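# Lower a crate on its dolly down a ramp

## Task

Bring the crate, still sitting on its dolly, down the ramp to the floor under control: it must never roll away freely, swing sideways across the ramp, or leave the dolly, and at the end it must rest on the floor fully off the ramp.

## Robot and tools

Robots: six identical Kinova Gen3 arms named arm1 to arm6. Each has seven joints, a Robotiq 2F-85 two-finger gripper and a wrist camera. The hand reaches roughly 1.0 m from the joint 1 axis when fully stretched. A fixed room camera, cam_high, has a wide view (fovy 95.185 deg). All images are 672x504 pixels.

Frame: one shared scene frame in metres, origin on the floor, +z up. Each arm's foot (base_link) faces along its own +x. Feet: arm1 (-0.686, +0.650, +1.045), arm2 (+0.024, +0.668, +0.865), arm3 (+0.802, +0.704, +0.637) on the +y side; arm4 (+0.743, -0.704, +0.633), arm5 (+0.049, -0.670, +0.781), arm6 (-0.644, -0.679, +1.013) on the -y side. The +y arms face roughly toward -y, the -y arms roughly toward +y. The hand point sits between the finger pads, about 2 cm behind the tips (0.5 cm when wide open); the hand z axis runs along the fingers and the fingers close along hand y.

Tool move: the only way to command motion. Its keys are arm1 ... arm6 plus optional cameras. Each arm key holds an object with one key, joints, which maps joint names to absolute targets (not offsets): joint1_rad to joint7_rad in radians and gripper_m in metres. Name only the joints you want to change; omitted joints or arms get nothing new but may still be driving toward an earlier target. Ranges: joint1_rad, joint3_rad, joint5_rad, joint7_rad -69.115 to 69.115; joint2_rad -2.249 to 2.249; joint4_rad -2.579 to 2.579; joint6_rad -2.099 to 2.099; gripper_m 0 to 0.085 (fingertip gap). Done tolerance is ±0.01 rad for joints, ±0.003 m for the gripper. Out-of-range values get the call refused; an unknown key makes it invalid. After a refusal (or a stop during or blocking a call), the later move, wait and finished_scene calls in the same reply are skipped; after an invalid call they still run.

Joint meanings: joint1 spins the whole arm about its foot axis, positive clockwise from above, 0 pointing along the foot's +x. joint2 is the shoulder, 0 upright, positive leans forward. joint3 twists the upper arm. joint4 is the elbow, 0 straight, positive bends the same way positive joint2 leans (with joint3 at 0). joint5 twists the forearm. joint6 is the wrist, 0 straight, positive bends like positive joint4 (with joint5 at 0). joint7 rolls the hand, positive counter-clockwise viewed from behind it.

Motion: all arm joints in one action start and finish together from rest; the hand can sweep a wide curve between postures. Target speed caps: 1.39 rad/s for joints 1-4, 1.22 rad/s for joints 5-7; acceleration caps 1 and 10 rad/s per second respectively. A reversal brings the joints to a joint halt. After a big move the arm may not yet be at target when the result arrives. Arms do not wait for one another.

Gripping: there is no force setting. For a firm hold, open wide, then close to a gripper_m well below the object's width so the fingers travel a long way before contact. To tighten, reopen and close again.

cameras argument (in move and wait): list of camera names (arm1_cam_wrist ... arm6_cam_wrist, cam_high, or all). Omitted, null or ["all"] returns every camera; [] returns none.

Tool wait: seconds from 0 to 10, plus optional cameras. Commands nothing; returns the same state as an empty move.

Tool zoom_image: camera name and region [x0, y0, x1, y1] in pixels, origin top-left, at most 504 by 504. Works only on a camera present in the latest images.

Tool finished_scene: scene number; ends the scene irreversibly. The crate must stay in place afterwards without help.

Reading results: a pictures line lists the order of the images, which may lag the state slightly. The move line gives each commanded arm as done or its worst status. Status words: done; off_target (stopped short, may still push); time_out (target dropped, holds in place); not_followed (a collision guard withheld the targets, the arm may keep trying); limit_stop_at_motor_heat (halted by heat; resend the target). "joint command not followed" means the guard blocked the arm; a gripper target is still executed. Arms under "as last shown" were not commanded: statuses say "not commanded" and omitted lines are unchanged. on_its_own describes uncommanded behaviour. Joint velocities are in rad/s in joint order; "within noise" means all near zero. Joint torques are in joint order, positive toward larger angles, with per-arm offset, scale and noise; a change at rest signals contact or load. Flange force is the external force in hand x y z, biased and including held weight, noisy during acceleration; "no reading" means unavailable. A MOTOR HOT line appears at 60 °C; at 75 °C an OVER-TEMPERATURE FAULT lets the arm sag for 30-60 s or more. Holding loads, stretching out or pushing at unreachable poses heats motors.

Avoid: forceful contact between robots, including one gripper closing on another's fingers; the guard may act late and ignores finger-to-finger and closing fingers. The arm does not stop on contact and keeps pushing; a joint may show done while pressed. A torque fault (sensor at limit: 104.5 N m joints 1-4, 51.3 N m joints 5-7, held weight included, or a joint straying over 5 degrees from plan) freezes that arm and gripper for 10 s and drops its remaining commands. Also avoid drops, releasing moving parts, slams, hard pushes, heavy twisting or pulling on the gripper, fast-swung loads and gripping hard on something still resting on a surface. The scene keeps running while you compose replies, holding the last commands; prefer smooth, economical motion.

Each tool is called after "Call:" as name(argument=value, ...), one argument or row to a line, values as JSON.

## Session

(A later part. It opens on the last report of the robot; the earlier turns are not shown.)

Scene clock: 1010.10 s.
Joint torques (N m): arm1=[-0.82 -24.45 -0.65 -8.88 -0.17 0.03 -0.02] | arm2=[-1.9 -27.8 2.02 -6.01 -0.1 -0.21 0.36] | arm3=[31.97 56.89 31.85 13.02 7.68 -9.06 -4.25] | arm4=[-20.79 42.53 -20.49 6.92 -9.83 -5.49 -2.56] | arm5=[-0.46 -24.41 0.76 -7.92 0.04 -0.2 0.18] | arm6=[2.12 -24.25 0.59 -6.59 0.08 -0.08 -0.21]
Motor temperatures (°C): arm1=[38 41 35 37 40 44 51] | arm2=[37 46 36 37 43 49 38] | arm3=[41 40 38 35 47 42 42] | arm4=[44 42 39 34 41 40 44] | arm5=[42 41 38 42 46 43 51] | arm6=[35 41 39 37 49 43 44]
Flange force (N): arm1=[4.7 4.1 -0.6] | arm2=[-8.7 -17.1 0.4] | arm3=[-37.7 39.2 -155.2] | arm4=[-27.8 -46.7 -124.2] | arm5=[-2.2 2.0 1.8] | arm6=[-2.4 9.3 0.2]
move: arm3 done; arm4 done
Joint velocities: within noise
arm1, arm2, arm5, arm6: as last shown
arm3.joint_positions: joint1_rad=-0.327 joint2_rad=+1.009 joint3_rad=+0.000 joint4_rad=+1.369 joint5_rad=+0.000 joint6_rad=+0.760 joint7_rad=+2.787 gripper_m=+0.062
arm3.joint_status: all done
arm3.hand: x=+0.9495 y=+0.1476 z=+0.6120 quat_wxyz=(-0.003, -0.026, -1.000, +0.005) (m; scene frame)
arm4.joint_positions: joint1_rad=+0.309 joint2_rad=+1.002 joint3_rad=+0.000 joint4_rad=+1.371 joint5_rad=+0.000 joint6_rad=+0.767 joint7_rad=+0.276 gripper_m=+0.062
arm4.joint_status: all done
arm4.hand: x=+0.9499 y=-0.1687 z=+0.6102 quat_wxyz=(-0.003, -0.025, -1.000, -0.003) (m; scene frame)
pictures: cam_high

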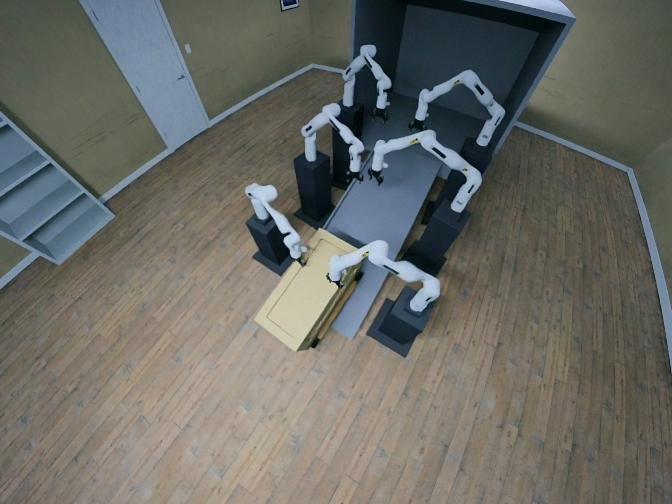

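Call:
move(
  arm3={"joints":{"joint1_rad":-0.4843,"joint2_rad":1.0879,"joint4_rad":1.2122,"joint6_rad":0.8415,"joint7_rad":2.6299}},
  arm4={"joints":{"joint1_rad":0.4635,"joint2_rad":1.0977,"joint4_rad":1.1657,"joint6_rad":0.8782,"joint7_rad":0.4305}},
  cameras=["cam_high"],
)

Call:
move(
  arm3={"joints":{"joint1_rad":-0.6213,"joint2_rad":1.2091,"joint4_rad":0.9519,"joint6_rad":0.9806,"joint7_rad":2.4929}},
  arm4={"joints":{"joint1_rad":0.5963,"joint2_rad":1.246,"joint4_rad":0.8412,"joint6_rad":1.0544,"joint7_rad":0.5633}},
  cameras=["cam_high","arm3_cam_wrist","arm4_cam_wrist"],
)

Call:
zoom_image(
  camera="cam_high",
  region=[220, 210, 400, 390],
)

Scene clock: 1022.77 s.
Joint torques (N m): arm1=[-0.75 -24.47 -0.6 -8.84 -0.17 0 -0.01] | arm2=[-1.91 -27.8 2.04 -6.02 -0.08 -0.19 0.36] | arm3=[13.85 17.38 13.59 19.28 3.48 7.17 -1.97] | arm4=[-10.42 -4.84 -7.43 6.58 -2.49 6.68 0.99] | arm5=[-0.45 -24.43 0.74 -7.92 0.03 -0.22 0.19] | arm6=[2.13 -24.23 0.6 -6.61 0.07 -0.1 -0.18]
Motor temperatures (°C): arm1=[38 41 35 37 40 44 51] | arm2=[37 46 36 37 43 49 38] | arm3=[41 42 39 35 47 42 42] | arm4=[44 43 39 34 41 40 44] | arm5=[42 41 38 42 46 43 51] | arm6=[35 41 38 37 49 43 44]
Flange force (N): arm1=[4.4 3.8 -0.6] | arm2=[-8.6 -17.0 0.4] | arm3=[-29.0 -14.3 -56.1] | arm4=[-17.8 0.8 -21.4] | arm5=[-2.2 2.1 1.8] | arm6=[-2.3 9.3 0.1]
move: arm3 done; arm4 done
Joint velocities: within noise
arm1, arm2, arm5, arm6: as last shown
arm3.joint_positions: joint1_rad=-0.484 joint2_rad=+1.088 joint3_rad=+0.000 joint4_rad=+1.212 joint5_rad=+0.000 joint6_rad=+0.841 joint7_rad=+2.630 gripper_m=+0.062
arm3.joint_status: all done
arm3.hand: x=+1.0495 y=+0.1486 z=+0.6013 quat_wxyz=(-0.003, -0.025, -1.000, +0.003) (m; scene frame)
arm4.joint_positions: joint1_rad=+0.463 joint2_rad=+1.098 joint3_rad=+0.000 joint4_rad=+1.166 joint5_rad=+0.000 joint6_rad=+0.878 joint7_rad=+0.431 gripper_m=+0.062
arm4.joint_status: all done
arm4.hand: x=+1.0500 y=-0.1688 z=+0.6013 quat_wxyz=(-0.003, -0.025, -1.000, -0.002) (m; scene frame)
pictures: cam_high

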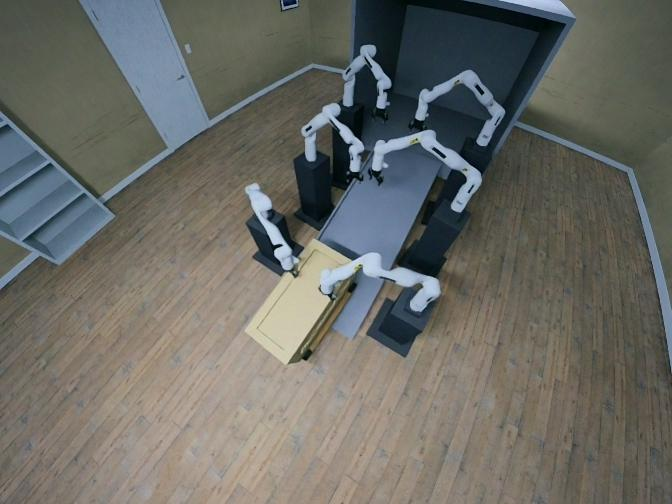

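Scene clock: 1024.23 s.
Joint torques (N m): arm1=[-0.76 -24.4 -0.6 -8.84 -0.14 0.04 0] | arm2=[-1.9 -27.79 2 -6.07 -0.09 -0.18 0.35] | arm3=[-0.14 -19.22 0.94 8.01 -0.56 10.84 -1.03] | arm4=[-0.38 -29.29 1.95 -2.29 1.32 6.78 1.48] | arm5=[-0.49 -24.43 0.76 -7.9 0.05 -0.23 0.19] | arm6=[2.13 -24.23 0.61 -6.63 0.06 -0.1 -0.19]
Motor temperatures (°C): arm1=[38 41 35 37 40 44 51] | arm2=[37 46 36 37 43 49 38] | arm3=[41 42 38 35 47 42 42] | arm4=[44 43 39 34 41 40 44] | arm5=[42 41 38 42 46 43 51] | arm6=[35 41 38 37 49 43 44]
Flange force (N): arm1=[4.5 4.1 -0.6] | arm2=[-8.4 -16.7 0.5] | arm3=[-20.1 -31.9 7.7] | arm4=[-8.3 14.7 14.2] | arm5=[-2.3 2.1 1.7] | arm6=[-2.2 9.2 0.2]
move: arm3 done; arm4 done
Joint velocities: within noise
arm1, arm2, arm5, arm6: as last shown
arm3.joint_positions: joint1_rad=-0.621 joint2_rad=+1.209 joint3_rad=+0.000 joint4_rad=+0.952 joint5_rad=+0.000 joint6_rad=+0.981 joint7_rad=+2.493 gripper_m=+0.062
arm3.joint_status: all done
arm3.hand: x=+1.1499 y=+0.1481 z=+0.5899 quat_wxyz=(-0.003, -0.025, -1.000, +0.003) (m; scene frame)
arm4.joint_positions: joint1_rad=+0.596 joint2_rad=+1.246 joint3_rad=+0.000 joint4_rad=+0.841 joint5_rad=+0.000 joint6_rad=+1.054 joint7_rad=+0.563 gripper_m=+0.062
arm4.joint_status: all done
arm4.hand: x=+1.1503 y=-0.1685 z=+0.5901 quat_wxyz=(-0.003, -0.025, -1.000, -0.002) (m; scene frame)
pictures: arm3_cam_wrist, arm4_cam_wrist, cam_high

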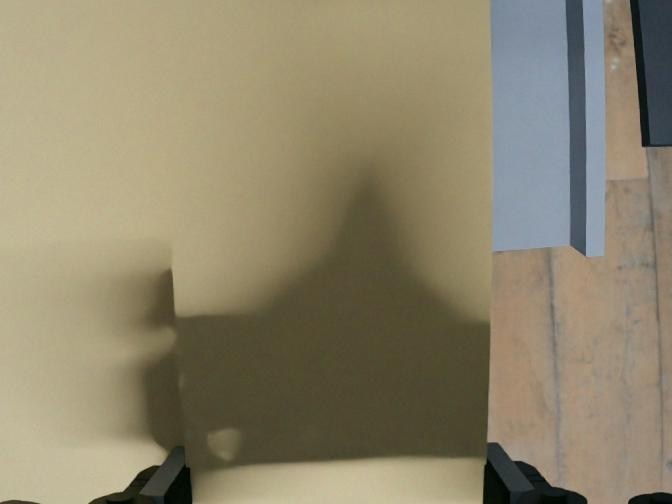

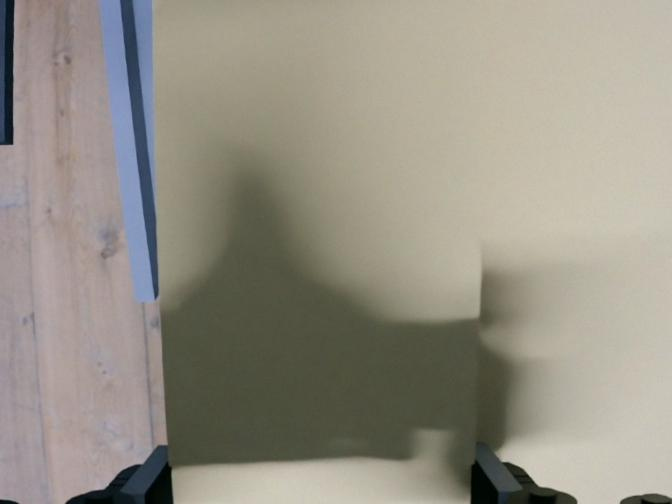

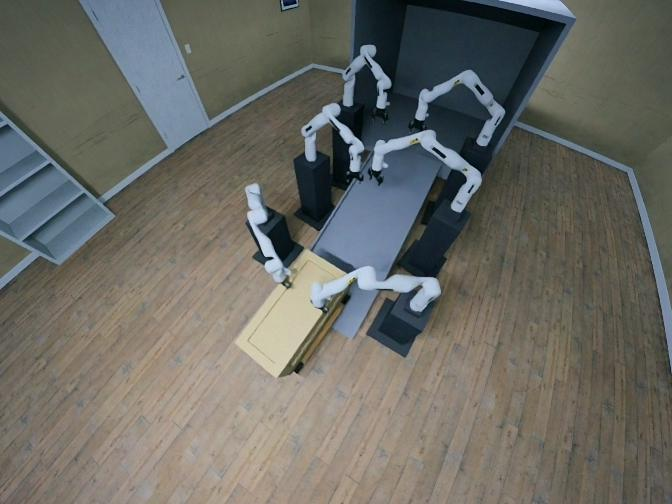

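Scaled by 2.800 from the camera's 672x504 image, which has a finer 960x720 frame.

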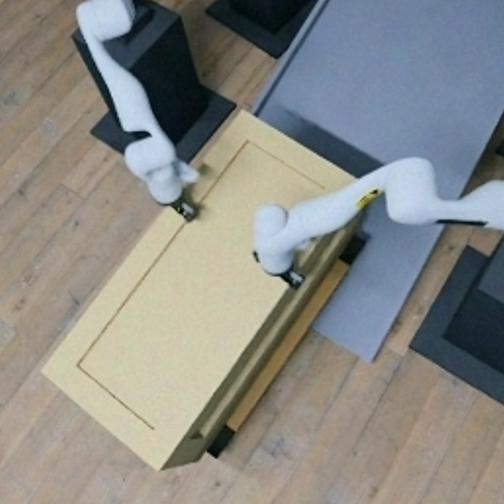

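Call:
move(
  arm3={"joints":{"gripper_m":0.085}},
  cameras=[],
)

Call:
move(
  arm3={"joints":{"joint2_rad":1.0,"joint6_rad":1.19}},
  cameras=["arm4_cam_wrist"],
)

Call:
move(
  arm3={"joints":{"joint1_rad":-0.2441,"joint2_rad":0.7779,"joint4_rad":1.3789,"joint6_rad":0.9848,"joint7_rad":2.8951}},
  cameras=["arm3_cam_wrist","arm4_cam_wrist"],
)

Scene clock: 1034.67 s.
Joint torques (N m): arm1=[-0.79 -24.47 -0.66 -8.82 -0.16 0.06 0.01] | arm2=[-1.9 -27.72 1.97 -6.06 -0.09 -0.22 0.35] | arm3=[-0.46 -24.81 0.42 -7.03 -0.26 0.14 0.27] | arm4=[-13.43 -32.28 -8.08 -5.06 -4.39 6.01 0.14] | arm5=[-0.53 -24.44 0.75 -7.93 0.01 -0.26 0.2] | arm6=[2.09 -24.28 0.59 -6.6 0.07 -0.08 -0.18]
Motor temperatures (°C): arm1=[38 41 35 37 40 44 51] | arm2=[37 46 36 37 43 49 38] | arm3=[41 42 38 35 47 42 42] | arm4=[43 43 39 34 41 40 44] | arm5=[42 42 38 42 46 43 51] | arm6=[35 41 38 37 49 43 44]
Flange force (N): arm1=[4.4 3.9 -0.5] | arm2=[-8.4 -16.7 0.3] | arm3=[0.9 0.7 -1.6] | arm4=[-22.2 -2.9 17.3] | arm5=[-2.4 2.0 1.7] | arm6=[-2.4 9.4 0.2]
move: arm3 done
Joint velocities: within noise
arm1, arm2, arm5, arm6: as last shown
arm3.joint_positions: joint1_rad=-0.621 joint2_rad=+1.209 joint3_rad=+0.000 joint4_rad=+0.952 joint5_rad=+0.000 joint6_rad=+0.981 joint7_rad=+2.493 gripper_m=+0.085
arm3.joint_status: all done
arm3.hand: x=+1.1497 y=+0.1481 z=+0.5899 quat_wxyz=(-0.003, -0.025, -1.000, +0.003) (m; scene frame)
arm4.joint_positions: joint1_rad=+0.596 joint2_rad=+1.246 joint3_rad=+0.000 joint4_rad=+0.841 joint5_rad=+0.000 joint6_rad=+1.055 joint7_rad=+0.563 gripper_m=+0.062
arm4.joint_status: not commanded
arm4.hand: x=+1.1502 y=-0.1685 z=+0.5901 quat_wxyz=(-0.003, -0.025, -1.000, -0.002) (m; scene frame)
pictures: none
No camera images: "cameras" was empty.

Scene clock: 1035.90 s.
Joint torques (N m): arm1=[-0.79 -24.46 -0.61 -8.84 -0.16 0 0] | arm2=[-1.84 -27.82 2 -6.08 -0.13 -0.17 0.36] | arm3=[-0.43 -23.76 0.39 -7.94 -0.27 0.12 0.19] | arm4=[-12.83 -32.27 -7.56 -5.13 -4.17 5.74 0.17] | arm5=[-0.47 -24.42 0.79 -7.9 0.03 -0.24 0.19] | arm6=[2.13 -24.27 0.58 -6.6 0.08 -0.08 -0.16]
Motor temperatures (°C): arm1=[38 41 35 37 40 44 51] | arm2=[37 46 36 37 43 49 38] | arm3=[41 42 38 35 47 42 42] | arm4=[43 43 39 34 41 40 44] | arm5=[42 42 38 42 46 43 51] | arm6=[35 41 38 37 49 43 44]
Flange force (N): arm1=[4.4 3.8 -0.6] | arm2=[-8.5 -16.6 0.5] | arm3=[1.3 1.2 -1.3] | arm4=[-21.7 -1.9 16.9] | arm5=[-2.3 2.1 1.7] | arm6=[-2.3 9.4 0.2]
move: arm3 done
Joint velocities: within noise
arm1.joint_positions: joint1_rad=-0.583 joint2_rad=+1.000 joint3_rad=+0.000 joint4_rad=+1.000 joint5_rad=+0.000 joint6_rad=+1.140 joint7_rad=+2.465 gripper_m=+0.085
arm1.joint_status: not commanded
arm1.hand: x=-0.3047 y=+0.1347 z=+1.1159 quat_wxyz=(+0.000, +0.000, -1.000, +0.001) (m; scene frame)
arm2, arm5: as last shown
arm3.joint_positions: joint1_rad=-0.621 joint2_rad=+1.000 joint3_rad=+0.000 joint4_rad=+0.952 joint5_rad=+0.000 joint6_rad=+1.190 joint7_rad=+2.493 gripper_m=+0.085
arm3.joint_status: all done
arm3.hand: x=+1.1440 y=+0.1564 z=+0.7263 quat_wxyz=(-0.003, -0.025, -1.000, +0.003) (m; scene frame)
arm4.joint_positions: joint1_rad=+0.596 joint2_rad=+1.246 joint3_rad=+0.000 joint4_rad=+0.841 joint5_rad=+0.000 joint6_rad=+1.054 joint7_rad=+0.563 gripper_m=+0.062
arm4.joint_status: not commanded
arm4.hand: x=+1.1504 y=-0.1686 z=+0.5901 quat_wxyz=(-0.003, -0.025, -1.000, -0.002) (m; scene frame)
arm6.joint_positions: joint1_rad=+0.625 joint2_rad=+0.850 joint3_rad=+0.000 joint4_rad=+1.220 joint5_rad=+0.000 joint6_rad=+1.070 joint7_rad=+0.564 gripper_m=+0.085
arm6.joint_status: not commanded
arm6.hand: x=-0.3053 y=-0.1913 z=+1.1130 quat_wxyz=(+0.001, +0.000, -1.000, -0.001) (m; scene frame)
pictures: arm4_cam_wrist

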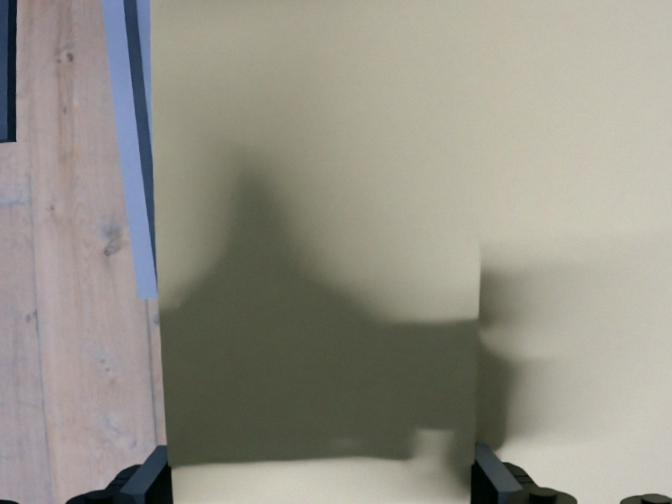

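Scene clock: 1037.53 s.
Joint torques (N m): arm1=[-0.77 -24.45 -0.63 -8.87 -0.16 0.04 0.01] | arm2=[-1.91 -27.75 1.99 -6.03 -0.1 -0.19 0.39] | arm3=[-0.47 -20.1 0.22 -7.09 -0.23 0.07 0.21] | arm4=[-12.97 -32.23 -7.57 -5.21 -4.21 5.68 0.12] | arm5=[-0.47 -24.45 0.81 -7.93 0.04 -0.22 0.2] | arm6=[2.11 -24.22 0.6 -6.58 0.07 -0.1 -0.18]
Motor temperatures (°C): arm1=[38 41 35 37 40 44 51] | arm2=[37 46 36 37 42 49 38] | arm3=[41 42 38 35 47 42 42] | arm4=[43 43 39 34 41 40 44] | arm5=[42 42 38 42 46 42 51] | arm6=[35 41 38 37 49 43 44]
Flange force (N): arm1=[4.6 4.1 -0.5] | arm2=[-8.5 -16.8 0.4] | arm3=[0.6 1.1 -1.7] | arm4=[-21.8 -2.4 16.8] | arm5=[-2.3 2.0 1.8] | arm6=[-2.4 9.4 0.1]
move: arm3 done
Joint velocities: within noise
arm1, arm2, arm4, arm5, arm6: as last shown
arm3.joint_positions: joint1_rad=-0.244 joint2_rad=+0.778 joint3_rad=+0.000 joint4_rad=+1.379 joint5_rad=+0.000 joint6_rad=+0.985 joint7_rad=+2.895 gripper_m=+0.085
arm3.joint_status: all done
arm3.hand: x=+0.8987 y=+0.1551 z=+0.7405 quat_wxyz=(-0.003, -0.013, -1.000, +0.003) (m; scene frame)
pictures: arm3_cam_wrist, arm4_cam_wrist

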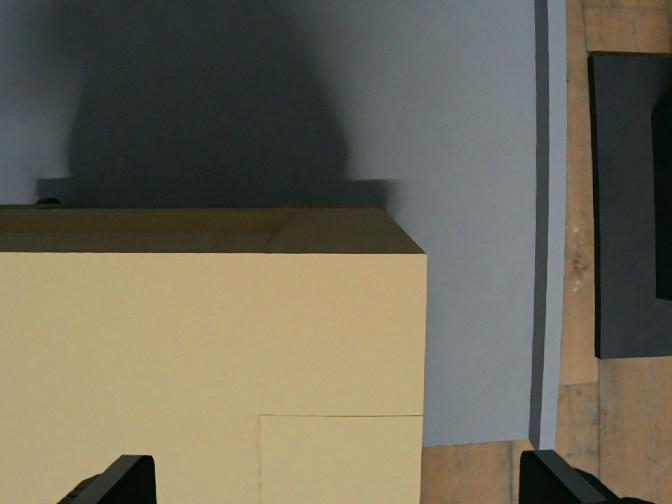

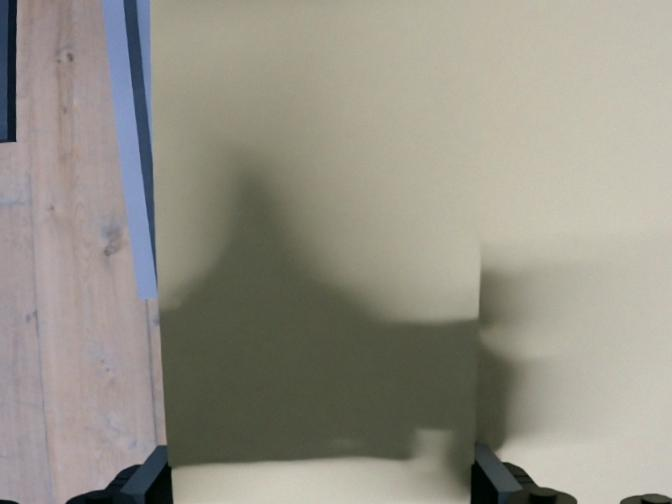

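Call:
move(
  arm3={"joints":{"joint1_rad":-0.3046,"joint2_rad":0.9889,"joint4_rad":1.4093,"joint6_rad":0.7434,"joint7_rad":2.8346}},
  cameras=["arm3_cam_wrist"],
)

Call:
move(
  arm3={"joints":{"gripper_m":0.04}},
  cameras=["arm3_cam_wrist"],
)

Scene clock: 1048.80 s.
Joint torques (N m): arm1=[-0.8 -24.43 -0.65 -8.82 -0.16 0.01 -0.03] | arm2=[-1.91 -27.74 2.04 -6.05 -0.08 -0.19 0.35] | arm3=[-0.51 -21.39 0.36 -5.52 -0.24 0.09 0.22] | arm4=[-13 -32.15 -7.58 -5.2 -4.16 5.69 0.11] | arm5=[-0.5 -24.41 0.73 -7.94 0.05 -0.24 0.18] | arm6=[2.13 -24.27 0.59 -6.6 0.07 -0.08 -0.17]
Motor temperatures (°C): arm1=[38 41 35 37 40 44 51] | arm2=[37 46 36 37 42 49 38] | arm3=[40 42 38 35 47 42 42] | arm4=[43 43 39 34 41 40 44] | arm5=[42 42 37 42 46 42 51] | arm6=[35 41 38 37 49 43 44]
Flange force (N): arm1=[4.5 3.8 -0.7] | arm2=[-8.4 -16.7 0.4] | arm3=[0.5 -0.1 -2.0] | arm4=[-21.7 -2.6 16.6] | arm5=[-2.3 1.9 1.7] | arm6=[-2.3 9.4 0.2]
move: arm3 done
Joint velocities: within noise
arm1, arm2, arm4, arm5, arm6: as last shown
arm3.joint_positions: joint1_rad=-0.305 joint2_rad=+0.989 joint3_rad=+0.000 joint4_rad=+1.409 joint5_rad=+0.000 joint6_rad=+0.743 joint7_rad=+2.835 gripper_m=+0.085
arm3.joint_status: all done
arm3.hand: x=+0.9343 y=+0.1544 z=+0.6147 quat_wxyz=(-0.003, -0.013, -1.000, +0.003) (m; scene frame)
pictures: arm3_cam_wrist

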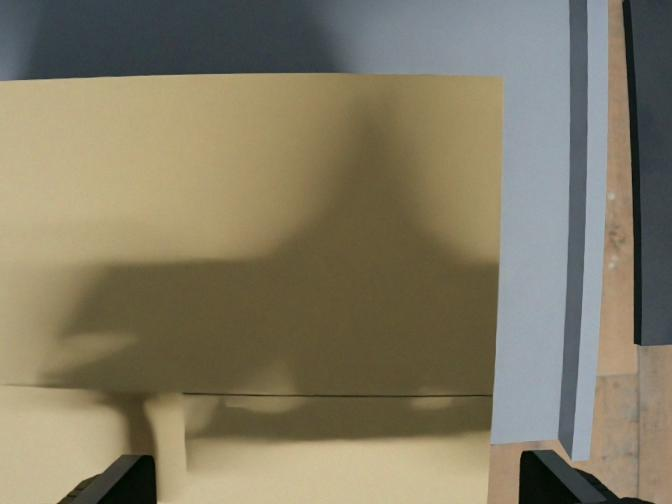

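Scene clock: 1049.63 s.
Joint torques (N m): arm1=[-0.76 -24.51 -0.66 -8.85 -0.17 0.04 -0.02] | arm2=[-1.89 -27.77 2.06 -6.09 -0.09 -0.23 0.33] | arm3=[1.25 -7.35 1.86 -0.97 0.37 -0.41 0.27] | arm4=[-15.79 -34.08 -10.49 -3.71 -6.21 7.76 -0.43] | arm5=[-0.46 -24.45 0.74 -7.94 0.04 -0.22 0.19] | arm6=[2.12 -24.2 0.59 -6.62 0.09 -0.09 -0.19]
Motor temperatures (°C): arm1=[38 41 35 37 40 44 51] | arm2=[37 46 36 37 42 49 38] | arm3=[40 42 38 35 47 42 42] | arm4=[43 43 39 34 41 40 44] | arm5=[42 42 37 42 46 42 51] | arm6=[35 41 38 37 49 43 44]
Flange force (N): arm1=[4.5 3.9 -0.5] | arm2=[-8.4 -16.7 0.4] | arm3=[-2.1 2.6 -27.8] | arm4=[-29.9 0.6 22.8] | arm5=[-2.2 2.0 1.8] | arm6=[-2.2 9.2 0.1]
move: arm3 off_target
Joint velocities: within noise
arm1, arm4, arm6: as last shown
arm2.joint_positions: joint1_rad=-0.400 joint2_rad=+1.100 joint3_rad=+0.000 joint4_rad=+0.895 joint5_rad=+0.000 joint6_rad=+1.147 joint7_rad=+2.512 gripper_m=+0.085
arm2.joint_status: not commanded
arm2.hand: x=+0.1705 y=+0.0227 z=+0.9016 quat_wxyz=(-0.002, -0.184, -0.983, +0.000) (m; scene frame)
arm3.joint_positions: joint1_rad=-0.305 joint2_rad=+0.989 joint3_rad=+0.000 joint4_rad=+1.409 joint5_rad=+0.000 joint6_rad=+0.743 joint7_rad=+2.835 gripper_m=+0.061
arm3.joint_status: gripper_m off_target (ended at +0.061, target +0.040)
arm3.hand: x=+0.9343 y=+0.1544 z=+0.6147 quat_wxyz=(-0.003, -0.013, -1.000, +0.003) (m; scene frame)
arm5.joint_positions: joint1_rad=+0.168 joint2_rad=+0.830 joint3_rad=+0.000 joint4_rad=+1.291 joint5_rad=+0.000 joint6_rad=+1.020 joint7_rad=+0.575 gripper_m=+0.085
arm5.joint_status: not commanded
arm5.hand: x=+0.2346 y=-0.1213 z=+0.8720 quat_wxyz=(-0.001, +0.145, -0.989, +0.002) (m; scene frame)
pictures: arm3_cam_wrist

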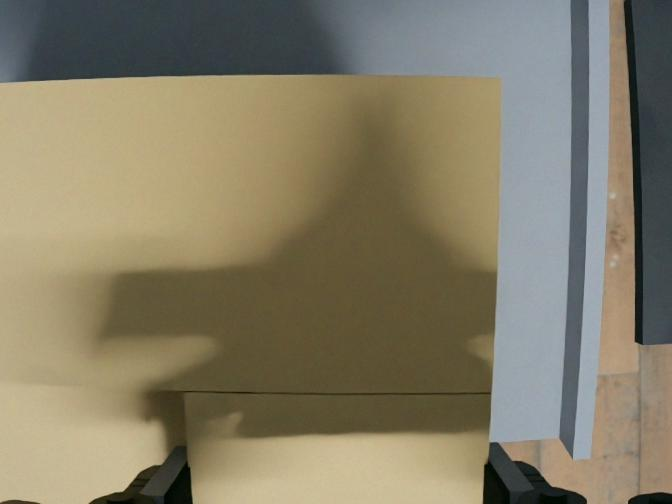

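Call:
move(
  arm4={"joints":{"gripper_m":0.085}},
  cameras=[],
)

Call:
move(
  arm4={"joints":{"joint2_rad":1.03,"joint6_rad":1.27}},
  cameras=[],
)

Call:
move(
  arm4={"joints":{"joint1_rad":0.2803,"joint2_rad":0.804,"joint4_rad":1.3008,"joint6_rad":1.0368,"joint7_rad":0.272}},
  cameras=["arm3_cam_wrist","arm4_cam_wrist","cam_high"],
)

Scene clock: 1062.67 s.
Joint torques (N m): arm1=[-0.75 -24.49 -0.63 -8.86 -0.12 0.02 -0.04] | arm2=[-1.87 -27.76 2.02 -6.06 -0.11 -0.21 0.35] | arm3=[15.84 -19.06 16.89 4.6 4.08 6.34 -1.15] | arm4=[-0.36 -26.9 1.31 -7.49 0.05 -0.09 -0.11] | arm5=[-0.52 -24.45 0.8 -7.91 0.03 -0.22 0.19] | arm6=[2.17 -24.25 0.6 -6.6 0.1 -0.08 -0.19]
Motor temperatures (°C): arm1=[38 41 35 37 40 44 51] | arm2=[36 46 36 37 42 49 38] | arm3=[40 42 38 35 47 42 42] | arm4=[43 44 39 34 41 40 44] | arm5=[41 42 37 42 46 42 51] | arm6=[35 41 38 37 49 43 44]
Flange force (N): arm1=[4.5 3.9 -0.6] | arm2=[-8.5 -16.7 0.4] | arm3=[-30.7 -14.5 5.0] | arm4=[-2.2 1.7 0.0] | arm5=[-2.4 2.1 1.8] | arm6=[-2.3 9.4 0.2]
move: arm4 done
Joint velocities: within noise
arm1, arm2, arm3, arm5, arm6: as last shown
arm3.hand: x=+0.9342 y=+0.1544 z=+0.6147 quat_wxyz=(-0.003, -0.013, -1.000, +0.003) (m; scene frame)
arm4.joint_positions: joint1_rad=+0.596 joint2_rad=+1.246 joint3_rad=+0.000 joint4_rad=+0.841 joint5_rad=+0.000 joint6_rad=+1.054 joint7_rad=+0.563 gripper_m=+0.085
arm4.joint_status: all done
arm4.hand: x=+1.1504 y=-0.1686 z=+0.5901 quat_wxyz=(-0.003, -0.025, -1.000, -0.002) (m; scene frame)
pictures: none
No camera images: "cameras" was empty.

Scene clock: 1063.90 s.
Joint torques (N m): arm1=[-0.8 -24.47 -0.67 -8.79 -0.18 0.04 -0.04] | arm2=[-1.86 -27.81 2.02 -6.05 -0.11 -0.19 0.35] | arm3=[15.73 -19.12 16.82 4.62 4.03 6.34 -1.17] | arm4=[-0.42 -25.78 1.24 -8.41 0.1 -0.13 -0.11] | arm5=[-0.45 -24.48 0.75 -7.89 0.06 -0.24 0.19] | arm6=[2.1 -24.22 0.62 -6.64 0.07 -0.09 -0.2]
Motor temperatures (°C): arm1=[38 41 35 37 40 44 51] | arm2=[36 46 36 37 42 49 38] | arm3=[40 42 38 35 47 42 42] | arm4=[43 44 39 34 41 40 44] | arm5=[41 42 37 42 46 42 51] | arm6=[35 41 38 37 49 43 44]
Flange force (N): arm1=[4.4 3.6 -0.6] | arm2=[-8.6 -16.9 0.4] | arm3=[-30.5 -14.7 5.1] | arm4=[-1.7 0.7 -0.5] | arm5=[-2.4 2.3 1.8] | arm6=[-2.2 9.1 0.2]
move: arm4 done
Joint velocities: within noise
arm1, arm2, arm3, arm5, arm6: as last shown
arm3.hand: x=+0.9343 y=+0.1544 z=+0.6146 quat_wxyz=(-0.003, -0.013, -1.000, +0.003) (m; scene frame)
arm4.joint_positions: joint1_rad=+0.596 joint2_rad=+1.030 joint3_rad=+0.000 joint4_rad=+0.841 joint5_rad=+0.000 joint6_rad=+1.270 joint7_rad=+0.563 gripper_m=+0.085
arm4.joint_status: all done
arm4.hand: x=+1.1432 y=-0.1781 z=+0.7346 quat_wxyz=(-0.003, -0.025, -1.000, -0.002) (m; scene frame)
pictures: none
No camera images: "cameras" was empty.

Scene clock: 1065.57 s.
Joint torques (N m): arm1=[-0.78 -24.5 -0.6 -8.83 -0.17 0.05 0] | arm2=[-1.93 -27.79 2.01 -6.04 -0.1 -0.22 0.34] | arm3=[15.79 -19.06 16.77 4.64 3.98 6.35 -1.19] | arm4=[-0.33 -22.11 1.2 -7.47 0.1 -0.17 -0.12] | arm5=[-0.47 -24.46 0.75 -7.87 0.03 -0.27 0.18] | arm6=[2.14 -24.25 0.59 -6.64 0.09 -0.09 -0.19]
Motor temperatures (°C): arm1=[38 41 35 37 40 44 51] | arm2=[36 46 36 37 42 49 38] | arm3=[40 42 38 35 47 42 42] | arm4=[43 44 39 34 41 40 44] | arm5=[41 42 37 42 46 42 51] | arm6=[35 41 38 37 49 43 44]
Flange force (N): arm1=[4.4 3.9 -0.5] | arm2=[-8.5 -17.0 0.4] | arm3=[-30.5 -14.7 5.0] | arm4=[-1.4 1.1 -0.7] | arm5=[-2.5 2.4 1.6] | arm6=[-2.2 9.2 0.2]
move: arm4 done
Joint velocities: within noise
arm1, arm2, arm3, arm5, arm6: as last shown
arm3.hand: x=+0.9343 y=+0.1544 z=+0.6147 quat_wxyz=(-0.003, -0.013, -1.000, +0.003) (m; scene frame)
arm4.joint_positions: joint1_rad=+0.280 joint2_rad=+0.804 joint3_rad=+0.000 joint4_rad=+1.301 joint5_rad=+0.000 joint6_rad=+1.037 joint7_rad=+0.272 gripper_m=+0.085
arm4.joint_status: all done
arm4.hand: x=+0.9340 y=-0.1634 z=+0.7416 quat_wxyz=(-0.003, -0.012, -1.000, -0.002) (m; scene frame)
pictures: arm3_cam_wrist, arm4_cam_wrist, cam_high

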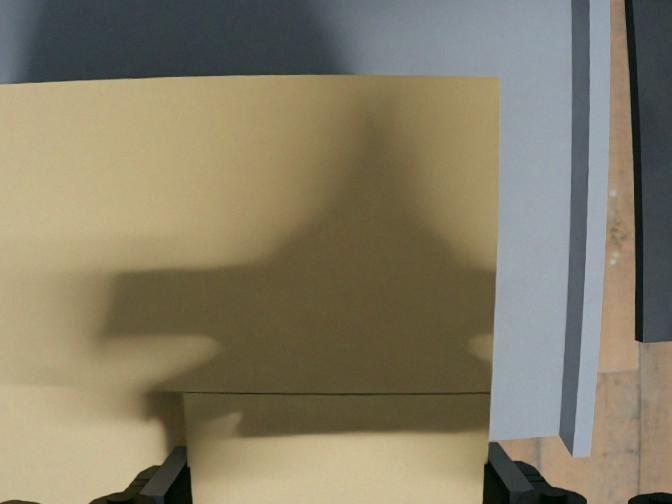

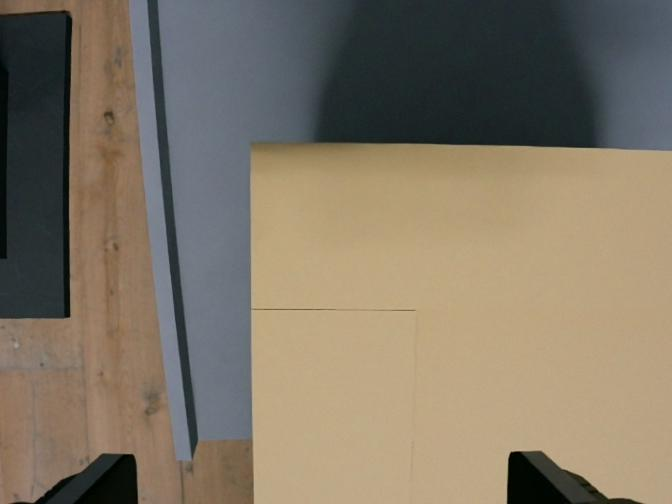

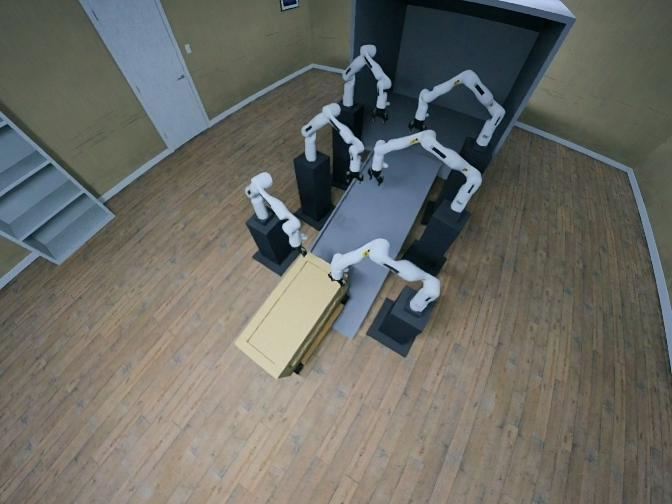

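Call:
move(
  arm4={"joints":{"joint1_rad":0.2795,"joint2_rad":0.9978,"joint4_rad":1.3624,"joint6_rad":0.7814}},
  cameras=[],
)

Call:
move(
  arm4={"joints":{"gripper_m":0.04}},
  cameras=["arm4_cam_wrist"],
)

Scene clock: 1072.63 s.
Joint torques (N m): arm1=[-0.72 -24.44 -0.64 -8.83 -0.18 0 -0.03] | arm2=[-1.88 -27.75 2.02 -6.08 -0.1 -0.2 0.37] | arm3=[15.87 -19.06 16.78 4.6 4 6.27 -1.2] | arm4=[-0.35 -23.05 1.34 -6.1 0.08 -0.18 -0.12] | arm5=[-0.47 -24.46 0.76 -7.92 0.05 -0.23 0.17] | arm6=[2.16 -24.21 0.55 -6.62 0.06 -0.11 -0.2]
Motor temperatures (°C): arm1=[38 41 35 37 40 44 51] | arm2=[36 46 36 37 42 49 38] | arm3=[40 42 38 35 47 42 42] | arm4=[43 44 39 34 41 40 44] | arm5=[41 42 37 42 46 42 51] | arm6=[35 41 38 37 49 43 44]
Flange force (N): arm1=[4.4 3.9 -0.7] | arm2=[-8.4 -16.6 0.4] | arm3=[-30.7 -14.7 4.9] | arm4=[-1.5 0.9 -0.6] | arm5=[-2.3 2.1 1.8] | arm6=[-2.2 9.3 0.1]
move: arm4 done
Joint velocities: within noise
arm1, arm2, arm3, arm5, arm6: as last shown
arm4.joint_positions: joint1_rad=+0.279 joint2_rad=+0.998 joint3_rad=+0.000 joint4_rad=+1.362 joint5_rad=+0.000 joint6_rad=+0.781 joint7_rad=+0.272 gripper_m=+0.085
arm4.joint_status: all done
arm4.hand: x=+0.9348 y=-0.1615 z=+0.6147 quat_wxyz=(-0.003, -0.012, -1.000, -0.002) (m; scene frame)
pictures: none
No camera images: "cameras" was empty.

Scene clock: 1073.47 s.
Joint torques (N m): arm1=[-0.72 -24.46 -0.67 -8.83 -0.14 0.03 -0.03] | arm2=[-1.88 -27.73 1.97 -6.06 -0.12 -0.22 0.31] | arm3=[14.19 -20 15.12 7.95 3.25 8.55 -1.36] | arm4=[1.36 -7.5 2.65 2.99 0.97 2.2 0.18] | arm5=[-0.47 -24.45 0.79 -7.93 0.03 -0.23 0.2] | arm6=[2.11 -24.27 0.63 -6.64 0.08 -0.09 -0.18]
Motor temperatures (°C): arm1=[38 41 35 37 40 44 51] | arm2=[36 46 36 37 42 49 38] | arm3=[40 42 38 35 47 42 42] | arm4=[43 44 39 34 41 40 44] | arm5=[41 42 37 42 46 42 51] | arm6=[35 41 38 37 49 43 44]
Flange force (N): arm1=[4.4 3.9 -0.6] | arm2=[-8.4 -16.8 0.3] | arm3=[-30.1 -25.2 10.6] | arm4=[-0.4 8.7 -23.6] | arm5=[-2.3 2.1 1.8] | arm6=[-2.3 9.2 0.2]
move: arm4 off_target
Joint velocities: within noise
arm1.joint_positions: joint1_rad=-0.583 joint2_rad=+1.000 joint3_rad=+0.000 joint4_rad=+1.000 joint5_rad=+0.000 joint6_rad=+1.140 joint7_rad=+2.465 gripper_m=+0.085
arm1.joint_status: not commanded
arm1.hand: x=-0.3047 y=+0.1347 z=+1.1159 quat_wxyz=(+0.000, +0.000, -1.000, +0.001) (m; scene frame)
arm2, arm3, arm5: as last shown
arm3.hand: x=+0.9343 y=+0.1544 z=+0.6146 quat_wxyz=(-0.003, -0.013, -1.000, +0.003) (m; scene frame)
arm4.joint_positions: joint1_rad=+0.279 joint2_rad=+0.998 joint3_rad=+0.000 joint4_rad=+1.362 joint5_rad=+0.000 joint6_rad=+0.781 joint7_rad=+0.272 gripper_m=+0.061
arm4.joint_status: gripper_m off_target (ended at +0.061, target +0.040)
arm4.hand: x=+0.9348 y=-0.1615 z=+0.6147 quat_wxyz=(-0.003, -0.012, -1.000, -0.002) (m; scene frame)
arm6.joint_positions: joint1_rad=+0.625 joint2_rad=+0.850 joint3_rad=+0.000 joint4_rad=+1.220 joint5_rad=+0.000 joint6_rad=+1.070 joint7_rad=+0.564 gripper_m=+0.085
arm6.joint_status: not commanded
arm6.hand: x=-0.3053 y=-0.1913 z=+1.1130 quat_wxyz=(+0.001, +0.000, -1.000, -0.001) (m; scene frame)
pictures: arm4_cam_wrist

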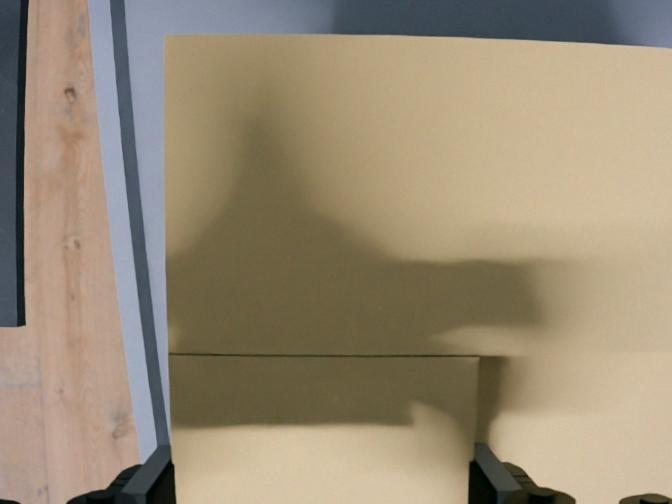

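Call:
move(
  arm3={"joints":{"joint1_rad":-0.4353,"joint2_rad":1.0617,"joint4_rad":1.2986,"joint6_rad":0.7813,"joint7_rad":2.7039}},
  arm4={"joints":{"joint1_rad":0.4069,"joint2_rad":1.0867,"joint4_rad":1.2154,"joint6_rad":0.8395,"joint7_rad":0.399}},
  cameras=["cam_high"],
)

Scene clock: 1092.40 s.
Joint torques (N m): arm1=[-0.79 -24.46 -0.68 -8.85 -0.19 0.02 -0.01] | arm2=[-1.91 -27.79 2.03 -6.11 -0.09 -0.17 0.4] | arm3=[2.6 -47.63 3.38 -4.32 -1.62 8.33 -2.67] | arm4=[7.64 -24.52 7.5 2.27 1.51 7.48 -0.95] | arm5=[-0.47 -24.46 0.8 -7.92 0.02 -0.24 0.17] | arm6=[2.1 -24.23 0.57 -6.59 0.07 -0.09 -0.18]
Motor temperatures (°C): arm1=[38 41 35 37 40 44 51] | arm2=[36 47 35 37 42 49 38] | arm3=[39 42 38 34 47 42 42] | arm4=[43 43 38 34 41 40 43] | arm5=[41 42 37 42 46 42 51] | arm6=[35 41 38 37 49 43 44]
Flange force (N): arm1=[4.5 3.9 -0.6] | arm2=[-8.3 -16.4 0.5] | arm3=[-10.2 -24.8 55.8] | arm4=[0.8 23.6 12.9] | arm5=[-2.4 2.1 1.7] | arm6=[-2.4 9.4 0.1]
move: arm3 done; arm4 done
Joint velocities: within noise
arm1, arm2, arm5, arm6: as last shown
arm3.joint_positions: joint1_rad=-0.435 joint2_rad=+1.062 joint3_rad=+0.000 joint4_rad=+1.299 joint5_rad=+0.000 joint6_rad=+0.781 joint7_rad=+2.704 gripper_m=+0.061
arm3.joint_status: all done
arm3.hand: x=+1.0146 y=+0.1538 z=+0.5971 quat_wxyz=(-0.003, -0.013, -1.000, +0.003) (m; scene frame)
arm4.joint_positions: joint1_rad=+0.407 joint2_rad=+1.087 joint3_rad=+0.000 joint4_rad=+1.215 joint5_rad=+0.000 joint6_rad=+0.840 joint7_rad=+0.399 gripper_m=+0.061
arm4.joint_status: all done
arm4.hand: x=+1.0152 y=-0.1614 z=+0.5961 quat_wxyz=(-0.003, -0.012, -1.000, -0.002) (m; scene frame)
pictures: cam_high

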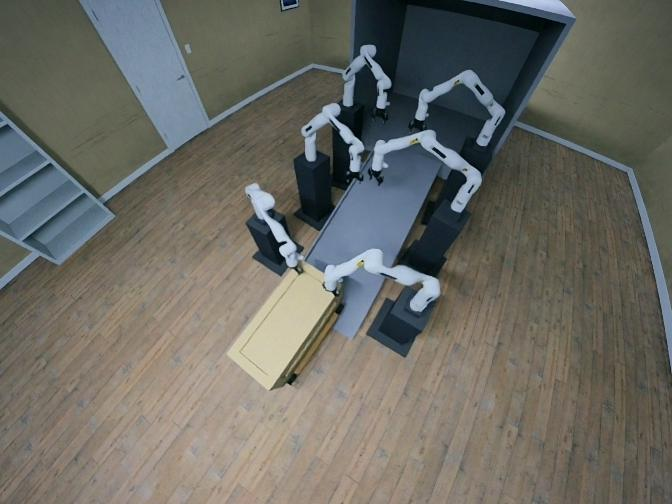

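Call:
move(
  arm3={"joints":{"joint1_rad":-0.5528,"joint2_rad":1.1629,"joint4_rad":1.1308,"joint6_rad":0.8479,"joint7_rad":2.5864}},
  arm4={"joints":{"joint1_rad":0.52,"joint2_rad":1.2067,"joint4_rad":1.0003,"joint6_rad":0.9346,"joint7_rad":0.512}},
  cameras=["cam_high"],
)

Scene clock: 1100.77 s.
Joint torques (N m): arm1=[-0.79 -24.46 -0.65 -8.83 -0.19 0.05 -0.01] | arm2=[-1.83 -27.82 2.01 -6.03 -0.09 -0.24 0.35] | arm3=[5.47 -44.86 7.23 -1.53 1.93 10.18 -0.38] | arm4=[6.93 -17.2 6.13 -1.54 1.99 1.83 0.14] | arm5=[-0.47 -24.45 0.78 -7.92 0.03 -0.21 0.2] | arm6=[2.16 -24.22 0.59 -6.6 0.07 -0.11 -0.18]
Motor temperatures (°C): arm1=[38 41 35 37 40 44 51] | arm2=[36 47 35 37 42 49 38] | arm3=[39 43 37 34 47 42 42] | arm4=[43 43 38 34 41 40 43] | arm5=[41 42 37 42 46 42 51] | arm6=[35 41 38 37 49 43 44]
Flange force (N): arm1=[4.5 3.9 -0.5] | arm2=[-8.8 -17.1 0.4] | arm3=[-23.2 -24.6 50.6] | arm4=[5.9 10.8 -10.4] | arm5=[-2.3 2.1 1.8] | arm6=[-2.2 9.4 0.1]
move: arm3 done; arm4 done
Joint velocities: within noise
arm1, arm2, arm5, arm6: as last shown
arm3.joint_positions: joint1_rad=-0.553 joint2_rad=+1.163 joint3_rad=+0.000 joint4_rad=+1.131 joint5_rad=+0.000 joint6_rad=+0.848 joint7_rad=+2.586 gripper_m=+0.061
arm3.joint_status: all done
arm3.hand: x=+1.0945 y=+0.1538 z=+0.5745 quat_wxyz=(-0.003, -0.013, -1.000, +0.003) (m; scene frame)
arm4.joint_positions: joint1_rad=+0.520 joint2_rad=+1.207 joint3_rad=+0.000 joint4_rad=+1.000 joint5_rad=+0.000 joint6_rad=+0.935 joint7_rad=+0.512 gripper_m=+0.061
arm4.joint_status: all done
arm4.hand: x=+1.0951 y=-0.1614 z=+0.5738 quat_wxyz=(-0.003, -0.012, -1.000, -0.002) (m; scene frame)
pictures: cam_high

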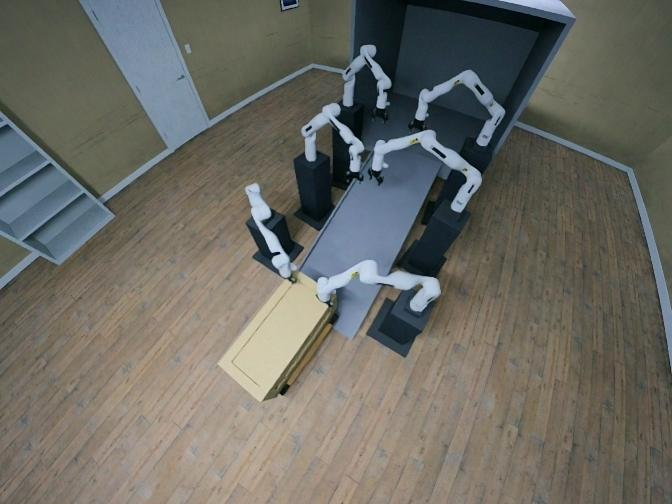

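Call:
move(
  arm3={"joints":{"joint1_rad":-0.6319,"joint2_rad":1.2569,"joint4_rad":0.9547,"joint6_rad":0.93,"joint7_rad":2.5073}},
  arm4={"joints":{"joint1_rad":0.5959,"joint2_rad":1.324,"joint4_rad":0.7698,"joint6_rad":1.0478,"joint7_rad":0.5879}},
  cameras=[],
)

Call:
move(
  arm3={"joints":{"joint1_rad":-0.6863,"joint2_rad":1.3447,"joint4_rad":0.7764,"joint6_rad":1.0205,"joint7_rad":2.4529}},
  arm4={"joints":{"joint1_rad":0.6477,"joint2_rad":1.4469,"joint4_rad":0.5086,"joint6_rad":1.1861,"joint7_rad":0.6397}},
  cameras=["cam_high","arm3_cam_wrist"],
)

Call:
zoom_image(
  camera="cam_high",
  region=[200, 230, 400, 430],
)

Scene clock: 1114.57 s.
Joint torques (N m): arm1=[-0.82 -24.48 -0.69 -8.85 -0.17 0.01 0.01] | arm2=[-1.83 -27.8 2.1 -6.08 -0.15 -0.19 0.37] | arm3=[4.07 -46.78 5.18 -4.84 1.16 9.15 -0.62] | arm4=[6.57 -15.31 4.61 -0.96 1.14 1.87 -0.35] | arm5=[-0.49 -24.44 0.75 -7.91 0.01 -0.25 0.2] | arm6=[2.14 -24.24 0.61 -6.61 0.08 -0.09 -0.18]
Motor temperatures (°C): arm1=[38 41 35 37 40 44 50] | arm2=[36 47 35 37 42 49 38] | arm3=[39 44 37 34 47 42 42] | arm4=[42 42 38 34 41 40 43] | arm5=[41 42 37 42 46 42 51] | arm6=[35 41 38 37 49 42 44]
Flange force (N): arm1=[4.5 3.9 -0.6] | arm2=[-8.5 -16.6 0.5] | arm3=[-20.1 -20.4 48.4] | arm4=[3.6 10.4 -14.3] | arm5=[-2.4 2.1 1.7] | arm6=[-2.3 9.3 0.2]
move: arm3 done; arm4 done
Joint velocities: within noise
arm1, arm6: as last shown
arm2.joint_positions: joint1_rad=-0.400 joint2_rad=+1.100 joint3_rad=+0.000 joint4_rad=+0.895 joint5_rad=+0.000 joint6_rad=+1.147 joint7_rad=+2.512 gripper_m=+0.085
arm2.joint_status: not commanded
arm2.hand: x=+0.1705 y=+0.0227 z=+0.9016 quat_wxyz=(-0.002, -0.184, -0.983, +0.000) (m; scene frame)
arm3.joint_positions: joint1_rad=-0.632 joint2_rad=+1.257 joint3_rad=+0.000 joint4_rad=+0.955 joint5_rad=+0.000 joint6_rad=+0.930 joint7_rad=+2.507 gripper_m=+0.061
arm3.joint_status: all done
arm3.hand: x=+1.1545 y=+0.1537 z=+0.5579 quat_wxyz=(-0.003, -0.013, -1.000, +0.003) (m; scene frame)
arm4.joint_positions: joint1_rad=+0.596 joint2_rad=+1.324 joint3_rad=+0.000 joint4_rad=+0.770 joint5_rad=+0.000 joint6_rad=+1.048 joint7_rad=+0.588 gripper_m=+0.061
arm4.joint_status: all done
arm4.hand: x=+1.1550 y=-0.1615 z=+0.5569 quat_wxyz=(-0.003, -0.012, -1.000, -0.002) (m; scene frame)
arm5.joint_positions: joint1_rad=+0.168 joint2_rad=+0.830 joint3_rad=+0.000 joint4_rad=+1.291 joint5_rad=+0.000 joint6_rad=+1.020 joint7_rad=+0.575 gripper_m=+0.085
arm5.joint_status: not commanded
arm5.hand: x=+0.2346 y=-0.1213 z=+0.8720 quat_wxyz=(-0.001, +0.145, -0.989, +0.002) (m; scene frame)
pictures: none
No camera images: "cameras" was empty.

Scene clock: 1115.90 s.
Joint torques (N m): arm1=[-0.79 -24.52 -0.6 -8.81 -0.14 0 -0.01] | arm2=[-1.87 -27.8 2.02 -5.99 -0.11 -0.22 0.34] | arm3=[7.06 -30.49 7.74 -6 3.49 3.19 0.19] | arm4=[2.67 -5.45 1.82 -4.66 0.52 -6.65 0.09] | arm5=[-0.46 -24.42 0.76 -7.93 0.03 -0.26 0.21] | arm6=[2.15 -24.25 0.58 -6.62 0.08 -0.11 -0.16]
Motor temperatures (°C): arm1=[38 41 35 37 40 44 50] | arm2=[36 47 35 37 42 49 38] | arm3=[39 44 37 34 47 42 42] | arm4=[42 42 38 34 41 40 43] | arm5=[41 42 37 42 45 42 51] | arm6=[35 41 38 37 49 42 44]
Flange force (N): arm1=[4.2 3.6 -0.6] | arm2=[-8.8 -17.2 0.4] | arm3=[-12.8 0.7 10.7] | arm4=no reading | arm5=[-2.2 2.1 1.7] | arm6=[-2.2 9.4 0.2]
move: arm3 done; arm4 done
Joint velocities: within noise
arm1, arm2, arm5, arm6: as last shown
arm3.joint_positions: joint1_rad=-0.686 joint2_rad=+1.345 joint3_rad=+0.000 joint4_rad=+0.776 joint5_rad=+0.000 joint6_rad=+1.021 joint7_rad=+2.453 gripper_m=+0.061
arm3.joint_status: all done
arm3.hand: x=+1.1997 y=+0.1532 z=+0.5461 quat_wxyz=(-0.003, -0.013, -1.000, +0.003) (m; scene frame)
arm4.joint_positions: joint1_rad=+0.648 joint2_rad=+1.447 joint3_rad=+0.000 joint4_rad=+0.509 joint5_rad=+0.000 joint6_rad=+1.186 joint7_rad=+0.640 gripper_m=+0.061
arm4.joint_status: all done
arm4.hand: x=+1.2003 y=-0.1610 z=+0.5455 quat_wxyz=(-0.003, -0.012, -1.000, -0.002) (m; scene frame)
pictures: arm3_cam_wrist, cam_high

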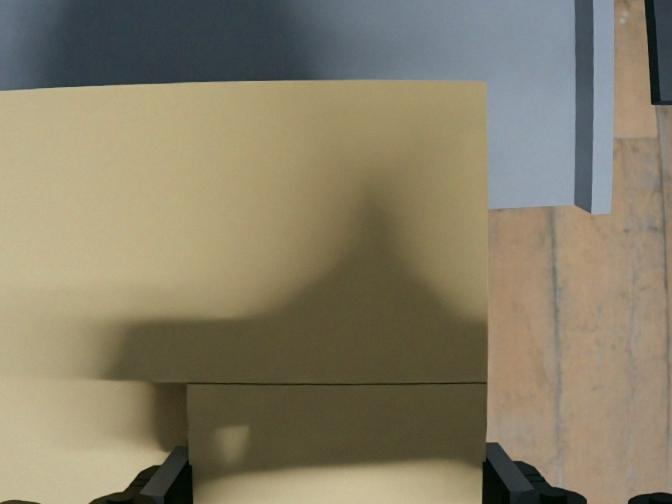

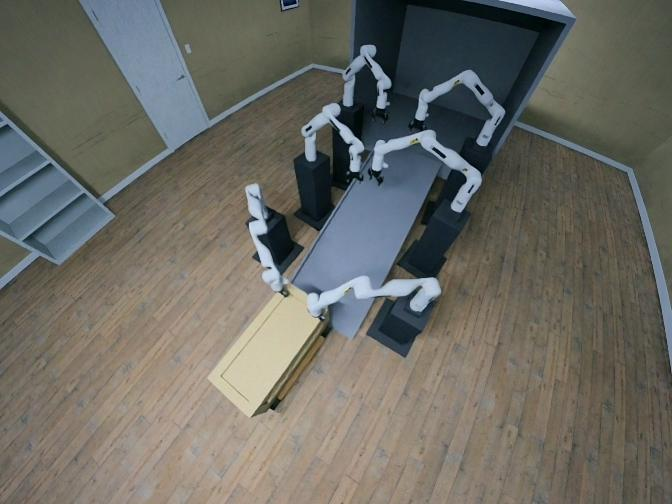

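Scaled by 2.520 from the camera's 672x504 image, which has a finer 960x720 frame.

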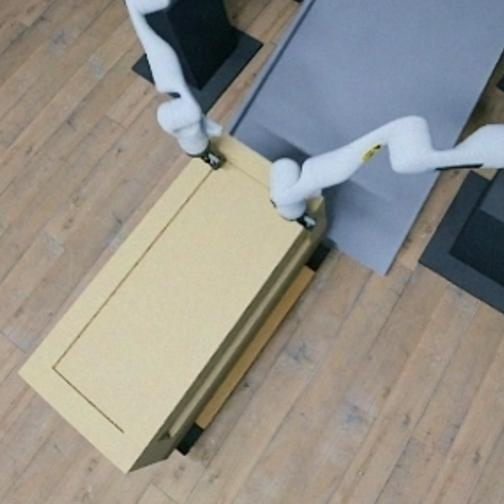

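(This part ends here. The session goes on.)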